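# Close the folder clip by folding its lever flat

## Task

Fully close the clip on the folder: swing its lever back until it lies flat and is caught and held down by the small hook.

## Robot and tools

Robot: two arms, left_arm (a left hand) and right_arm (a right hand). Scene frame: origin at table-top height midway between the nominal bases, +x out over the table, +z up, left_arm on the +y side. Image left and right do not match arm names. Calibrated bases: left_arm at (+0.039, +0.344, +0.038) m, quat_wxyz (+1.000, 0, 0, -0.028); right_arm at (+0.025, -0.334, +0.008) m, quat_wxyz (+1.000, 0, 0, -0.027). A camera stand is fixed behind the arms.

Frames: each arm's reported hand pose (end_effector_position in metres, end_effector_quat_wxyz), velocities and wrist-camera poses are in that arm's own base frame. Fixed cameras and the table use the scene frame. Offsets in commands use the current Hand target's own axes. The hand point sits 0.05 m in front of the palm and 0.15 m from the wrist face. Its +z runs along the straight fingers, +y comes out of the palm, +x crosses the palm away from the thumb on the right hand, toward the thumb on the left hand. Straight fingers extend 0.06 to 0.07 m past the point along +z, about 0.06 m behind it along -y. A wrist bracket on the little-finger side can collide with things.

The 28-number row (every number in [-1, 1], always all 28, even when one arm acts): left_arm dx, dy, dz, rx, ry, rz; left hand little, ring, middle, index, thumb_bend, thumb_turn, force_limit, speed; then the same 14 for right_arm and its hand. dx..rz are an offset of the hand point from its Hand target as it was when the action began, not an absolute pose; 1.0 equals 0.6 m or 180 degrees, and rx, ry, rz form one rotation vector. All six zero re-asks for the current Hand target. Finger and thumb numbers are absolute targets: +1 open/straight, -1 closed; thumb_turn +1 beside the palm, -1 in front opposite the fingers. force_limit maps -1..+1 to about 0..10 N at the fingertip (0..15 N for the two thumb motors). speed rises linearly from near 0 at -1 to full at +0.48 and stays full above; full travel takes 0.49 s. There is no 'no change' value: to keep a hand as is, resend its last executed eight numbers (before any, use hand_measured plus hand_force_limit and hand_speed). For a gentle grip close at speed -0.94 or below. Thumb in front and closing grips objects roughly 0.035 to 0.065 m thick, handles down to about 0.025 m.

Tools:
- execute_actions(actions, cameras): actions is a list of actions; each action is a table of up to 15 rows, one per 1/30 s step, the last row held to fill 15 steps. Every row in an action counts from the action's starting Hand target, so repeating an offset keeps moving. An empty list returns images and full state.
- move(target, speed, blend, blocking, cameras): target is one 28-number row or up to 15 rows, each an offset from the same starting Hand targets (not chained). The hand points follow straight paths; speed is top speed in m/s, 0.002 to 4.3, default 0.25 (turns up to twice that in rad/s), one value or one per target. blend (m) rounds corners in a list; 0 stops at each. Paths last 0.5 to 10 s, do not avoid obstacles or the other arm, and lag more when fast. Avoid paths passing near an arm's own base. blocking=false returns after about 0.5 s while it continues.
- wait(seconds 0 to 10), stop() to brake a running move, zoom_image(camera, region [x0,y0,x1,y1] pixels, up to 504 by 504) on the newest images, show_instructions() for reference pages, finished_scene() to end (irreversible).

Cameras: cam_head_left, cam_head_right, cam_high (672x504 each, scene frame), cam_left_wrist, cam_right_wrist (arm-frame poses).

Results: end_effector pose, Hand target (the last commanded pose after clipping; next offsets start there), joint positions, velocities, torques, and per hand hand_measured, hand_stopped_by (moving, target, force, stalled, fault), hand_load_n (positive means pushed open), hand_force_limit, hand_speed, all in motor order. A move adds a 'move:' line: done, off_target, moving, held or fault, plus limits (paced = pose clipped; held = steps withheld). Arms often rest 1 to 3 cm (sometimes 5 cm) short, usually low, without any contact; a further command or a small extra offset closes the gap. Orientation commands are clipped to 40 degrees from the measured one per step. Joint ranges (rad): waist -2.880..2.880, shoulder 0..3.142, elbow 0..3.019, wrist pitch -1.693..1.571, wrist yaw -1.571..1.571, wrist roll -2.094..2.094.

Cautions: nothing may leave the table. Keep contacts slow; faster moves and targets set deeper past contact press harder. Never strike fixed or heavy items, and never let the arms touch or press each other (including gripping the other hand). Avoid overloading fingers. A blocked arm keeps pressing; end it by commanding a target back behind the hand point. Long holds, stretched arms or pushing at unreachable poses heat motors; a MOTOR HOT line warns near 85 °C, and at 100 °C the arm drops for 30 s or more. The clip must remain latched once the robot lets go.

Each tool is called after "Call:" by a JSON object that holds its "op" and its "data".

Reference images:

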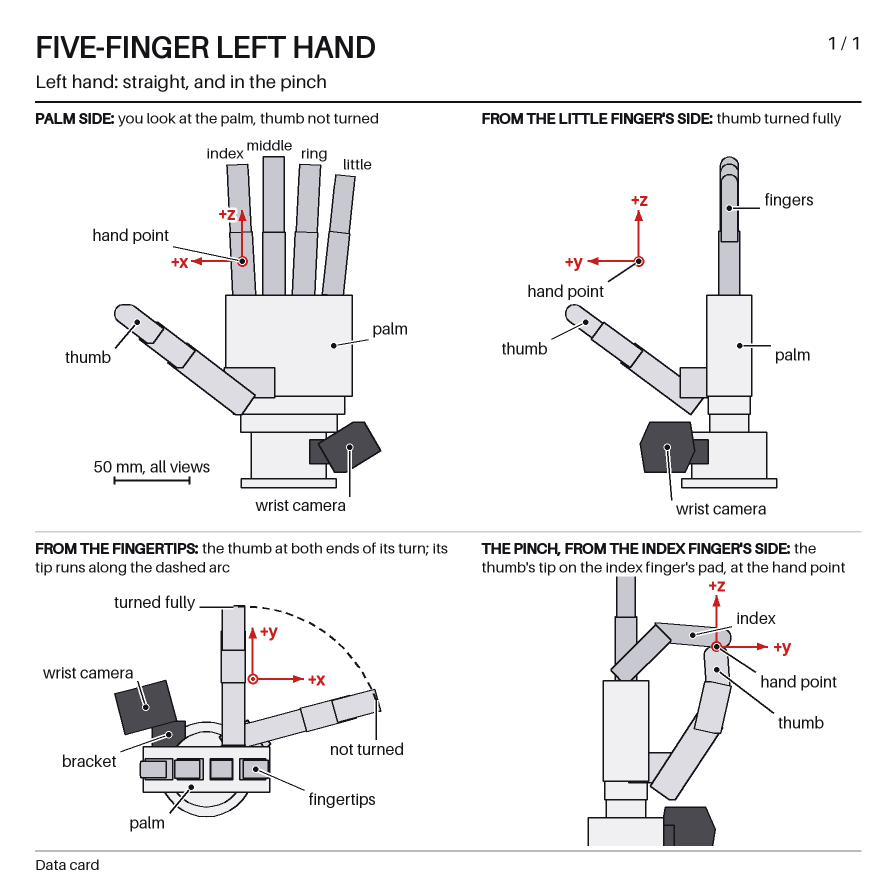

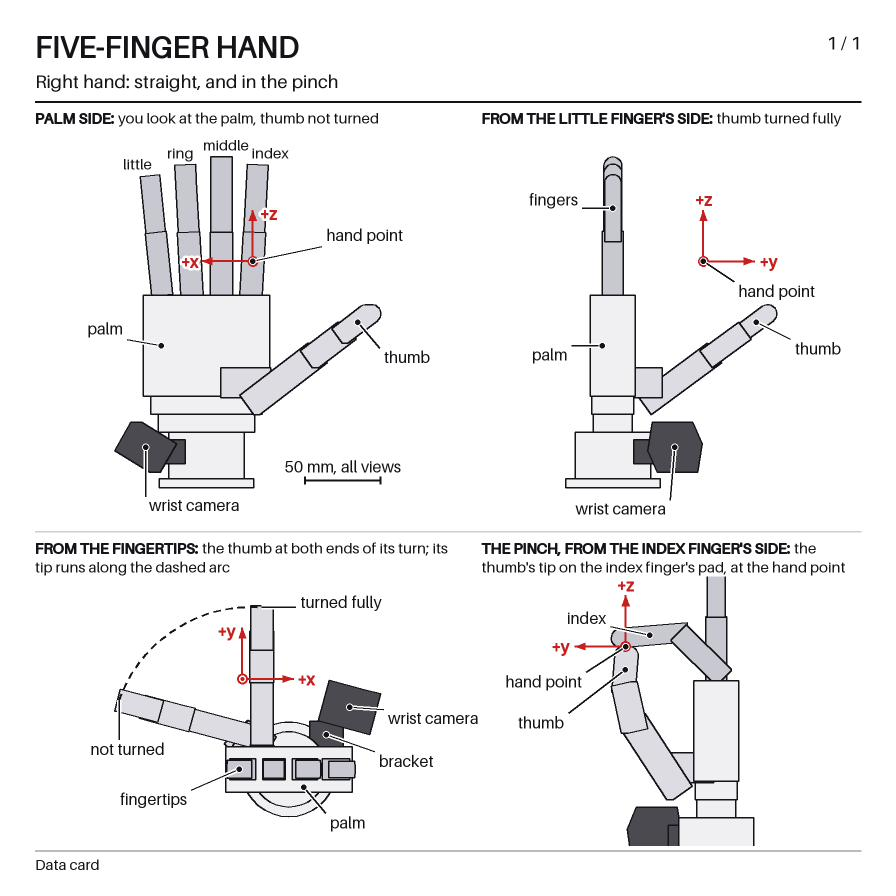

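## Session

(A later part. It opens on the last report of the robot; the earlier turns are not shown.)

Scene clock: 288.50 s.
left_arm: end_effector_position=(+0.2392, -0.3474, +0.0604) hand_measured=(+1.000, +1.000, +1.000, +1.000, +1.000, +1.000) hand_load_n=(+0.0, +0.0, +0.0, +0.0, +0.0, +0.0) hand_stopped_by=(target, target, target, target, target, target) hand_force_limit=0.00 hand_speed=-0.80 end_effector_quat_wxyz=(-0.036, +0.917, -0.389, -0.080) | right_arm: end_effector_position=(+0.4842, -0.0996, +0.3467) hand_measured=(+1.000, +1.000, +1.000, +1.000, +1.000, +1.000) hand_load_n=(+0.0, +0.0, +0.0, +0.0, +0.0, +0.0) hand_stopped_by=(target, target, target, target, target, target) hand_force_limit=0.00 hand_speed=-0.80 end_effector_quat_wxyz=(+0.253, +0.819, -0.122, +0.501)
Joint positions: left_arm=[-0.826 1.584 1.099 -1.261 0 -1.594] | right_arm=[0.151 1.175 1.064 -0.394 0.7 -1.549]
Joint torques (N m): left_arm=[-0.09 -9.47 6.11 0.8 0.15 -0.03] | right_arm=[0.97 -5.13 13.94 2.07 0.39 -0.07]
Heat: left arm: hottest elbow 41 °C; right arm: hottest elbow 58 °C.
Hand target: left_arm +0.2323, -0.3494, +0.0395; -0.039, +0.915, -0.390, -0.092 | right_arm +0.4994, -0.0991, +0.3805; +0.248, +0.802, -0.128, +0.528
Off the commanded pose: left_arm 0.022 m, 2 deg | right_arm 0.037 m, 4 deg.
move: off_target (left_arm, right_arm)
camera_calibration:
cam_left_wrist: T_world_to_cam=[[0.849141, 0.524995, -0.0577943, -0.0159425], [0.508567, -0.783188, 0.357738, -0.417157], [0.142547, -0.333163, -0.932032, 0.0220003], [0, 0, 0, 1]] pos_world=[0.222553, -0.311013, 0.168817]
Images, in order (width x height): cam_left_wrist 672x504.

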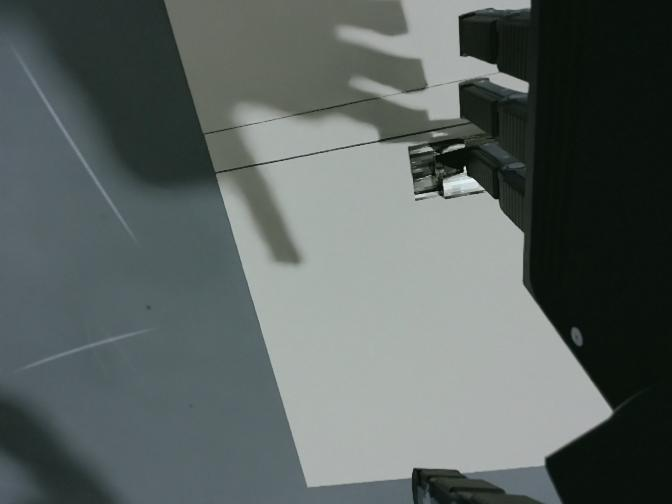

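Call:
{"op": "move", "data": {"target": [0.0048,0.0032,0.0247,0,0,0,1,1,1,1,1,1,0,-0.8,0,0,0,0,0,0,1,1,1,1,1,1,0,-0.8], "speed": 0.06, "cameras": ["cam_left_wrist"]}}

Call:
{"op": "zoom_image", "data": {"camera": "cam_left_wrist", "region": [340, 90, 520, 225]}}

Scene clock: 294.67 s.
left_arm: end_effector_position=(+0.2366, -0.3498, +0.0483) hand_measured=(+1.000, +1.000, +1.000, +1.000, +1.000, +1.000) hand_load_n=(+0.0, +0.0, +0.0, +0.5, +0.0, +0.0) hand_stopped_by=(target, target, target, target, target, target) hand_force_limit=0.00 hand_speed=-0.80 end_effector_quat_wxyz=(-0.035, +0.917, -0.390, -0.080) | right_arm: end_effector_position=(+0.4842, -0.0996, +0.3467) hand_measured=(+1.000, +1.000, +1.000, +1.000, +1.000, +1.000) hand_load_n=(+0.0, +0.0, +0.0, +0.0, +0.0, +0.0) hand_stopped_by=(target, target, target, target, target, target) hand_force_limit=0.00 hand_speed=-0.80 end_effector_quat_wxyz=(+0.253, +0.819, -0.122, +0.501)
Joint positions: left_arm=[-0.832 1.6 1.081 -1.226 0.003 -1.598] | right_arm=[0.151 1.175 1.064 -0.394 0.7 -1.549]
Joint torques (N m): left_arm=[-0.03 -9.23 5.83 1.02 0.06 -0.05] | right_arm=[0.62 -5.07 13.98 2.07 0.39 -0.07]
Heat: left arm: hottest elbow 40 °C; right arm: hottest elbow 58 °C.
Hand target: left_arm +0.2308, -0.3506, +0.0243; -0.039, +0.915, -0.390, -0.093 | right_arm +0.4994, -0.0991, +0.3805; +0.248, +0.802, -0.128, +0.528
Off the commanded pose: left_arm 0.025 m, 2 deg | right_arm 0.037 m, 4 deg.
move: off_target (left_arm, right_arm)
camera_calibration:
cam_left_wrist: T_world_to_cam=[[0.85033, 0.522766, -0.060459, -0.0141586], [0.507055, -0.783142, 0.359976, -0.413061], [0.140836, -0.336755, -0.931, 0.00942701], [0, 0, 0, 1]] pos_world=[0.220157, -0.31291, 0.156613]
Images, in order (width x height): cam_left_wrist 672x504.

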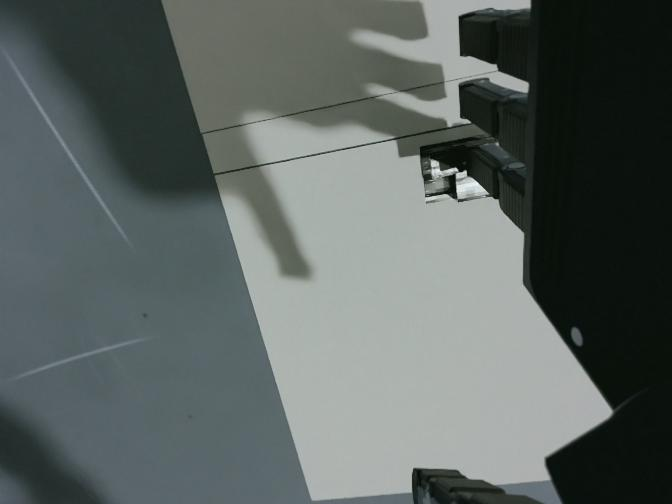

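Scaled by 2.800 from the camera's 672x504 image, which has a finer 960x720 frame.

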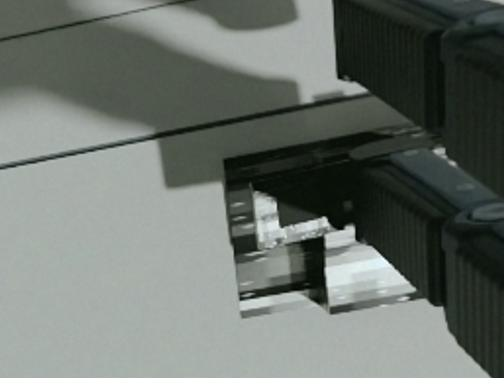

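Call:
{"op": "move", "data": {"target": [0.005,0.001,0.0245,0,0,0,1,1,1,1,1,1,0,-0.8,0,0,0,0,0,0,1,1,1,1,1,1,0,-0.8], "speed": 0.06, "cameras": ["cam_left_wrist"]}}

Call:
{"op": "zoom_image", "data": {"camera": "cam_left_wrist", "region": [340, 90, 520, 225]}}

Scene clock: 301.47 s.
left_arm: end_effector_position=(+0.2362, -0.3505, +0.0409) hand_measured=(+1.000, +1.000, +1.000, +1.000, +1.000, +1.000) hand_load_n=(+0.0, +0.0, +0.0, +0.0, +0.0, +0.0) hand_stopped_by=(target, target, target, target, target, target) hand_force_limit=0.00 hand_speed=-0.80 end_effector_quat_wxyz=(-0.033, +0.917, -0.390, -0.077) | right_arm: end_effector_position=(+0.4842, -0.0996, +0.3467) hand_measured=(+1.000, +1.000, +1.000, +1.000, +1.000, +1.000) hand_load_n=(+0.0, +0.0, +0.0, +0.0, +0.0, +0.0) hand_stopped_by=(target, target, target, target, target, target) hand_force_limit=0.00 hand_speed=-0.80 end_effector_quat_wxyz=(+0.253, +0.819, -0.122, +0.501)
Joint positions: left_arm=[-0.834 1.606 1.067 -1.199 0.004 -1.6] | right_arm=[0.151 1.175 1.064 -0.394 0.7 -1.549]
Joint torques (N m): left_arm=[-0.03 -8.06 5.37 1.43 0.03 -0.03] | right_arm=[0.73 -5.13 13.98 2.11 0.37 -0.07]
Heat: left arm: hottest elbow 39 °C; right arm: hottest elbow 58 °C.
Hand target: left_arm +0.2304, -0.3510, +0.0093; -0.039, +0.915, -0.390, -0.093 | right_arm +0.4994, -0.0991, +0.3805; +0.248, +0.802, -0.128, +0.528
Off the commanded pose: left_arm 0.032 m, 2 deg | right_arm 0.037 m, 4 deg.
move: off_target (left_arm, right_arm)
camera_calibration:
cam_left_wrist: T_world_to_cam=[[0.850535, 0.522513, -0.0597447, -0.0141163], [0.505667, -0.781271, 0.365947, -0.409991], [0.144535, -0.341462, -0.928716, -0.000200724], [0, 0, 0, 1]] pos_world=[0.219354, -0.313007, 0.149005]
Images, in order (width x height): cam_left_wrist 672x504.

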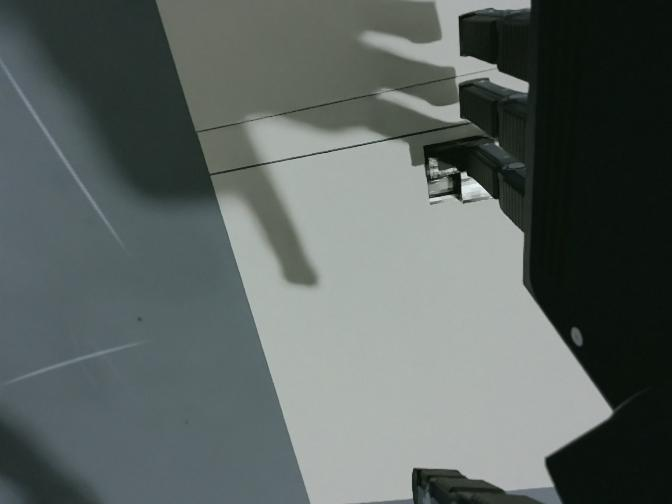

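Scaled by 2.800 from the camera's 672x504 image, which has a finer 960x720 frame.

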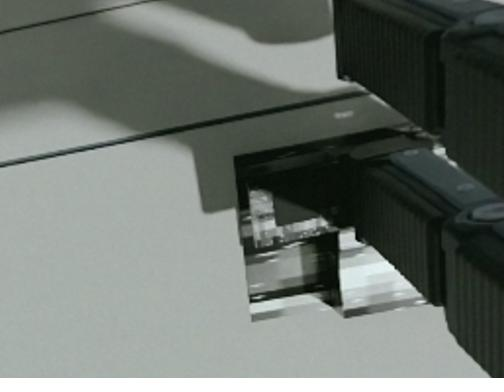

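Call:
{"op": "move", "data": {"target": [0.004,0.000,0.0196,0,0,0,1,1,1,1,1,1,0,-0.8,0,0,0,0,0,0,1,1,1,1,1,1,0,-0.8], "speed": 0.06, "cameras": ["cam_left_wrist"]}}

Call:
{"op": "zoom_image", "data": {"camera": "cam_left_wrist", "region": [340, 90, 520, 225]}}

Scene clock: 307.83 s.
left_arm: end_effector_position=(+0.2361, -0.3503, +0.0395) hand_measured=(+1.000, +1.000, +1.000, +1.000, +1.000, +1.000) hand_load_n=(+0.0, +0.0, +0.0, +0.0, +0.0, +0.0) hand_stopped_by=(target, target, target, target, target, target) hand_force_limit=0.00 hand_speed=-0.80 end_effector_quat_wxyz=(-0.033, +0.917, -0.390, -0.076) | right_arm: end_effector_position=(+0.4842, -0.0996, +0.3467) hand_measured=(+1.000, +1.000, +1.000, +1.000, +1.000, +1.000) hand_load_n=(+0.0, +0.0, +0.0, +0.0, +0.0, +0.0) hand_stopped_by=(target, target, target, target, target, target) hand_force_limit=0.00 hand_speed=-0.80 end_effector_quat_wxyz=(+0.253, +0.819, -0.122, +0.501)
Joint positions: left_arm=[-0.834 1.606 1.063 -1.193 0.004 -1.6] | right_arm=[0.151 1.175 1.064 -0.394 0.7 -1.549]
Joint torques (N m): left_arm=[0.09 -6.89 4.44 2.26 0.02 -0.04] | right_arm=[0.73 -5.25 13.98 2.11 0.36 -0.06]
Heat: left arm: hottest elbow 38 °C; right arm: hottest elbow 59 °C.
Hand target: left_arm +0.2304, -0.3510, -0.0027; -0.039, +0.915, -0.390, -0.093 | right_arm +0.4994, -0.0991, +0.3805; +0.248, +0.802, -0.128, +0.528
Off the commanded pose: left_arm 0.043 m, 2 deg | right_arm 0.037 m, 4 deg.
move: off_target (left_arm, right_arm)
camera_calibration:
cam_left_wrist: T_world_to_cam=[[0.85044, 0.522724, -0.0592606, -0.0140915], [0.505372, -0.780487, 0.368022, -0.40905], [0.146122, -0.342929, -0.927927, -0.00237281], [0, 0, 0, 1]] pos_world=[0.219053, -0.312706, 0.147502]
Images, in order (width x height): cam_left_wrist 672x504.

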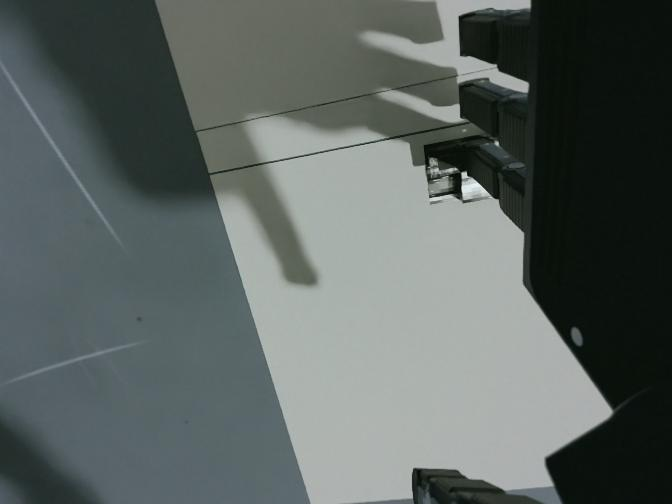

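Scaled by 2.800 from the camera's 672x504 image, which has a finer 960x720 frame.

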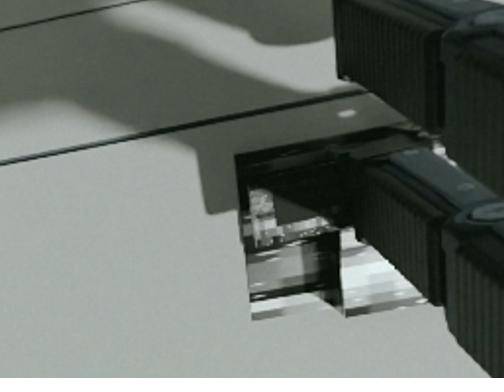

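Call:
{"op": "move", "data": {"target": [-0.022,-0.0075,-0.1362,0,0,0,1,1,1,1,1,1,0,-0.8,0,0,0,0,0,0,1,1,1,1,1,1,0,-0.8], "speed": 0.1, "cameras": ["cam_left_wrist", "cam_head_right", "cam_high"]}}

Call:
{"op": "zoom_image", "data": {"camera": "cam_left_wrist", "region": [340, 70, 540, 220]}}

Scene clock: 315.20 s.
left_arm: end_effector_position=(+0.2247, -0.3379, +0.0644) hand_measured=(+1.000, +1.000, +1.000, +1.000, +1.000, +1.000) hand_load_n=(+0.0, +0.0, +0.0, +0.0, +0.0, +0.0) hand_stopped_by=(target, target, target, target, target, target) hand_force_limit=0.00 hand_speed=-0.80 end_effector_quat_wxyz=(-0.047, +0.914, -0.389, -0.107) | right_arm: end_effector_position=(+0.4842, -0.0996, +0.3467) hand_measured=(+1.000, +1.000, +1.000, +1.000, +1.000, +1.000) hand_load_n=(+0.0, +0.0, +0.0, -0.5, +0.0, +0.0) hand_stopped_by=(target, target, target, target, target, target) hand_force_limit=0.00 hand_speed=-0.80 end_effector_quat_wxyz=(+0.253, +0.819, -0.122, +0.501)
Joint positions: left_arm=[-0.834 1.579 1.1 -1.327 0.005 -1.6] | right_arm=[0.151 1.175 1.064 -0.394 0.7 -1.549]
Joint torques (N m): left_arm=[0.62 -12.28 11.78 -0.85 -0.05 0.06] | right_arm=[0.73 -4.89 13.97 2.03 0.39 -0.07]
Heat: left arm: hottest elbow 37 °C; right arm: hottest elbow 59 °C.
Hand target: left_arm +0.2360, -0.3503, +0.0800; -0.039, +0.915, -0.390, -0.093 | right_arm +0.4994, -0.0991, +0.3805; +0.248, +0.802, -0.128, +0.528
Off the commanded pose: left_arm 0.023 m, 2 deg | right_arm 0.037 m, 4 deg.
move: off_target (left_arm, right_arm)
camera_calibration:
cam_left_wrist: T_world_to_cam=[[0.847203, 0.526271, -0.072704, -0.00654923], [0.521461, -0.797563, 0.30327, -0.408], [0.101616, -0.294844, -0.950127, 0.054335], [0, 0, 0, 1]] pos_world=[0.212783, -0.305939, 0.174883]
Images, in order (width x height): cam_head_right 672x504, cam_high 672x504, cam_left_wrist 672x504.

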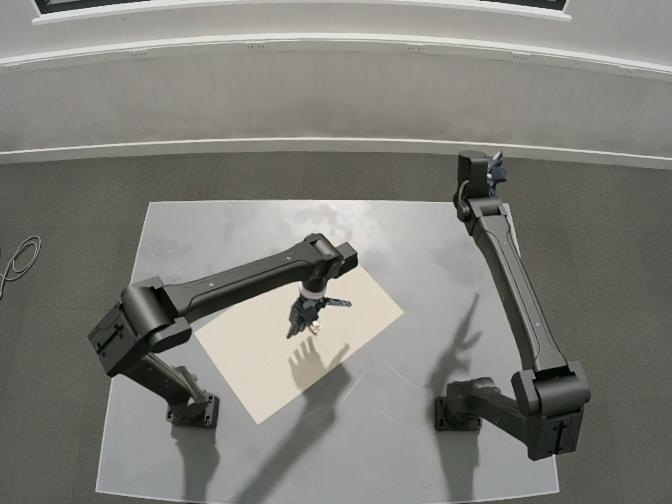

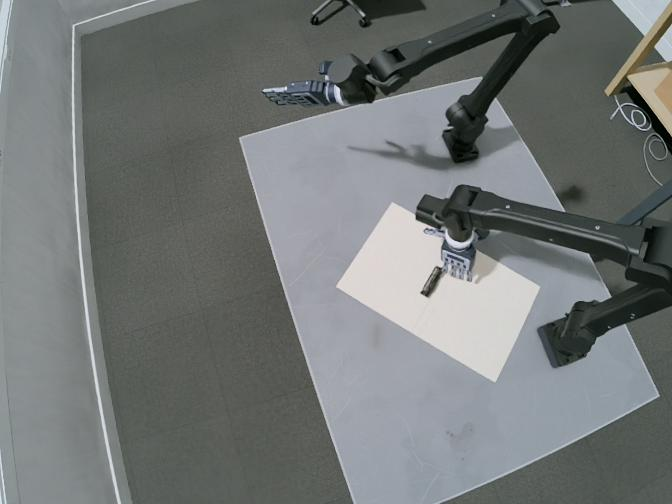

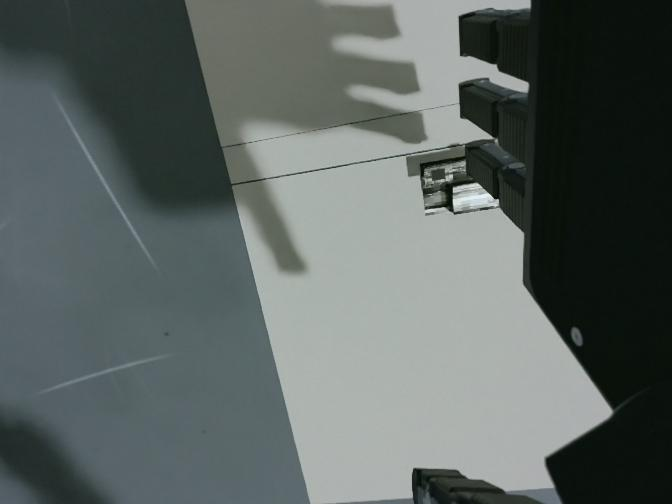

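Scaled by 2.520 from the camera's 672x504 image, which has a finer 960x720 frame.

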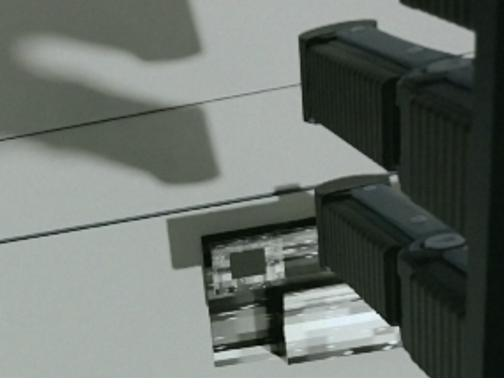

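Call:
{"op": "move", "data": {"target": [0,-0.182,-0.119,0,0,0,1,1,1,1,1,1,0,-0.8,0,0,0,0,0,0,1,1,1,1,1,1,0,-0.8], "speed": 0.3, "cameras": ["cam_left_wrist", "cam_head_right", "cam_high"]}}

Call:
{"op": "zoom_image", "data": {"camera": "cam_left_wrist", "region": [245, 110, 425, 230]}}

Call:
{"op": "zoom_image", "data": {"camera": "cam_high", "region": [390, 250, 470, 310]}}

Call:
{"op": "zoom_image", "data": {"camera": "cam_head_right", "region": [270, 285, 350, 345]}}

Scene clock: 322.47 s.
left_arm: end_effector_position=(+0.3126, -0.2752, +0.1384) hand_measured=(+1.000, +1.000, +1.000, +1.000, +1.000, +1.000) hand_load_n=(+0.0, +0.0, +0.0, +0.0, +0.0, +0.0) hand_stopped_by=(target, target, target, target, target, target) hand_force_limit=0.00 hand_speed=-0.80 end_effector_quat_wxyz=(-0.043, +0.916, -0.385, -0.103) | right_arm: end_effector_position=(+0.4842, -0.0996, +0.3467) hand_measured=(+1.000, +1.000, +1.000, +1.000, +1.000, +1.000) hand_load_n=(+0.5, +0.0, +0.0, +0.0, +0.0, +0.0) hand_stopped_by=(target, target, target, target, target, target) hand_force_limit=0.00 hand_speed=-0.80 end_effector_quat_wxyz=(+0.253, +0.819, -0.122, +0.501)
Joint positions: left_arm=[-0.585 1.561 1.288 -1.516 -0.045 -1.366] | right_arm=[0.151 1.175 1.064 -0.394 0.7 -1.549]
Joint torques (N m): left_arm=[0.67 -11.4 13.16 -0.81 -0.04 0.11] | right_arm=[0.85 -4.84 14.01 2.1 0.39 -0.05]
Heat: left arm: hottest elbow 38 °C; right arm: hottest elbow 59 °C.
Hand target: left_arm +0.3247, -0.2850, +0.1501; -0.039, +0.915, -0.390, -0.092 | right_arm +0.4994, -0.0991, +0.3805; +0.248, +0.802, -0.128, +0.528
Off the commanded pose: left_arm 0.019 m, 1 deg | right_arm 0.037 m, 4 deg.
move: off_target (left_arm, right_arm)
camera_calibration:
cam_left_wrist: T_world_to_cam=[[0.84262, 0.533584, -0.0726604, -0.105115], [0.526977, -0.789263, 0.315215, -0.427373], [0.110845, -0.303897, -0.946235, 0.128289], [0, 0, 0, 1]] pos_world=[0.299568, -0.242236, 0.248468]
Images, in order (width x height): cam_head_right 672x504, cam_high 672x504, cam_left_wrist 672x504.

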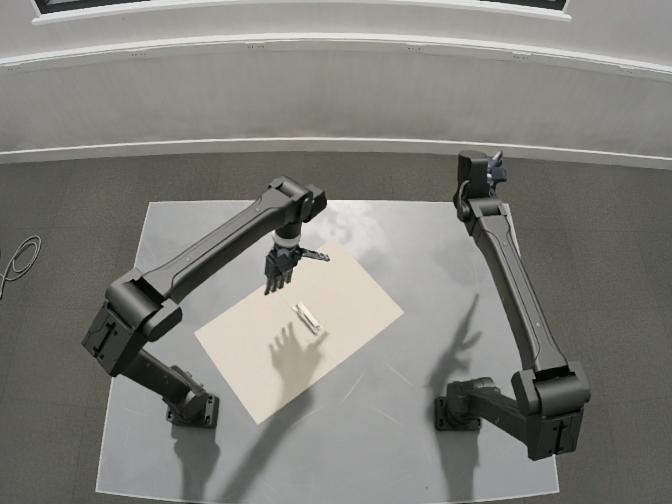

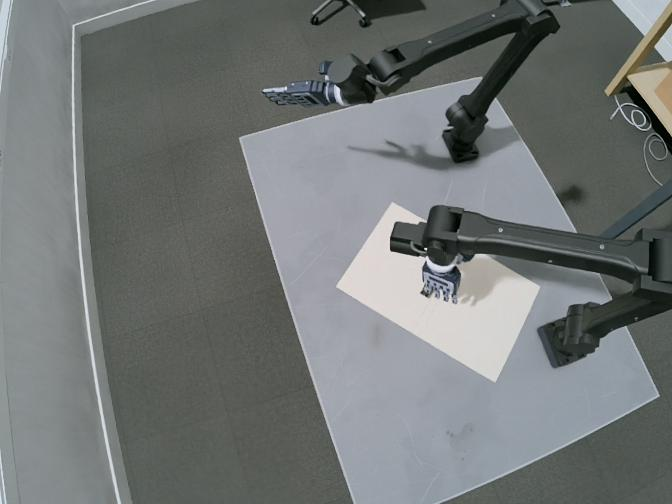

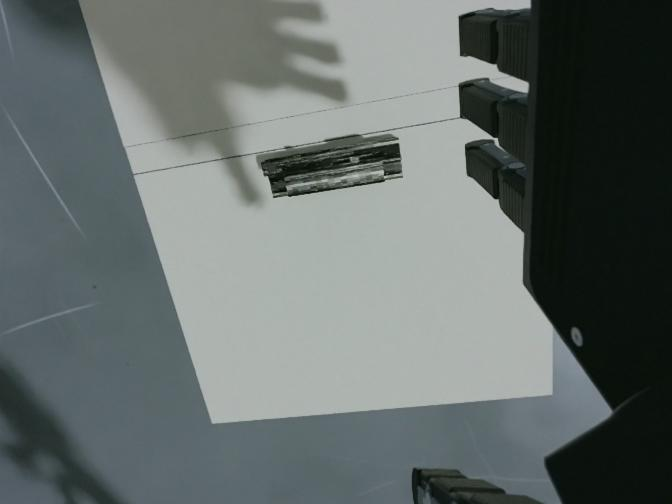

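Scaled by 2.800 from the camera's 672x504 image, which has a finer 960x720 frame.

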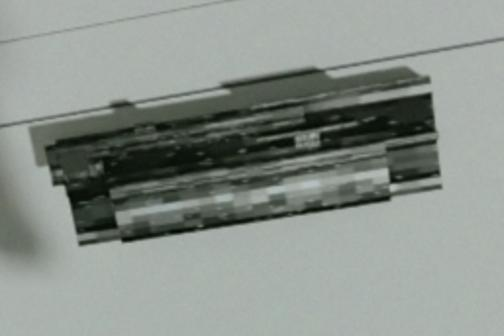

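Scaled by 6.300 from the camera's 672x504 image, which has a finer 960x720 frame.

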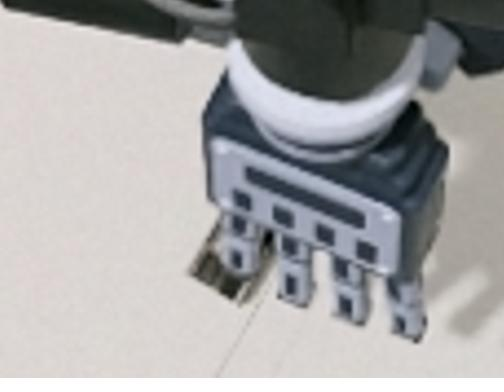

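Scaled by 6.300 from the camera's 672x504 image, which has a finer 960x720 frame.

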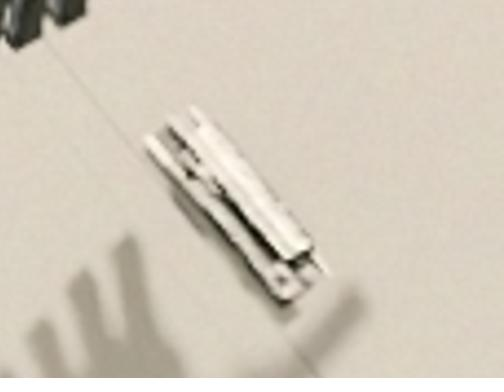

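Call:
{"op": "move", "data": {"target": [-0.0392,0.0425,0.1612,0,0,0,1,1,1,1,1,1,0,-0.8,0,0,0,0,0,0,1,1,1,1,1,1,0,-0.8], "speed": 0.25, "cameras": ["cam_left_wrist"]}}

Call:
{"op": "zoom_image", "data": {"camera": "cam_left_wrist", "region": [250, 180, 410, 290]}}

Scene clock: 338.13 s.
left_arm: end_effector_position=(+0.2796, -0.2708, +0.0632) hand_measured=(+1.000, +1.000, +1.000, +1.000, +1.000, +1.000) hand_load_n=(+0.0, +0.0, +0.0, +0.0, +0.0, +0.0) hand_stopped_by=(target, target, target, target, target, target) hand_force_limit=0.00 hand_speed=-0.80 end_effector_quat_wxyz=(-0.040, +0.914, -0.392, -0.094) | right_arm: end_effector_position=(+0.4842, -0.0996, +0.3467) hand_measured=(+1.000, +1.000, +1.000, +1.000, +1.000, +1.000) hand_load_n=(+0.0, +0.0, +0.0, +0.0, +0.0, +0.0) hand_stopped_by=(target, target, target, target, target, target) hand_force_limit=0.00 hand_speed=-0.80 end_effector_quat_wxyz=(+0.253, +0.819, -0.122, +0.501)
Joint positions: left_arm=[-0.62 1.552 1.066 -1.286 -0.037 -1.385] | right_arm=[0.151 1.175 1.064 -0.394 0.7 -1.549]
Joint torques (N m): left_arm=[0.26 -11.93 6.72 0.17 -0.06 -0.07] | right_arm=[0.56 -5.36 13.9 2.13 0.38 -0.08]
Heat: left arm: hottest elbow 41 °C; right arm: hottest elbow 59 °C.
Hand target: left_arm +0.2770, -0.2721, +0.0600; -0.039, +0.915, -0.390, -0.093 | right_arm +0.4994, -0.0991, +0.3805; +0.248, +0.802, -0.128, +0.528
Off the commanded pose: left_arm 0.004 m, 0 deg | right_arm 0.037 m, 4 deg.
move: off_target (right_arm)
camera_calibration:
cam_left_wrist: T_world_to_cam=[[0.850973, 0.520563, -0.0697081, -0.0913032], [0.511908, -0.792402, 0.331739, -0.380481], [0.117454, -0.317985, -0.940792, 0.0561144], [0, 0, 0, 1]] pos_world=[0.265877, -0.236121, 0.172648]
Images, in order (width x height): cam_left_wrist 672x504.

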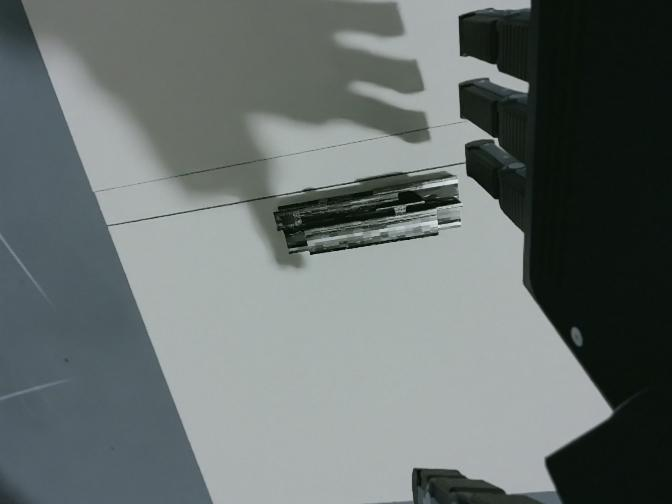

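Scaled by 3.150 from the camera's 672x504 image, which has a finer 960x720 frame.

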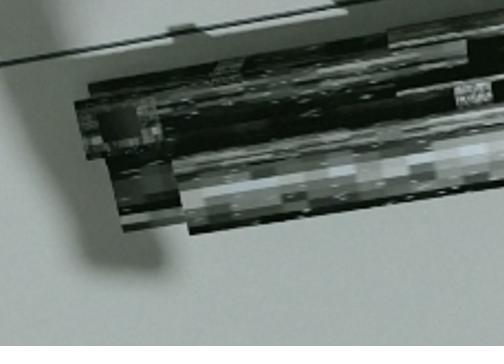

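Call:
{"op": "finished_scene", "data": {}}

The scene is finished: the task was done.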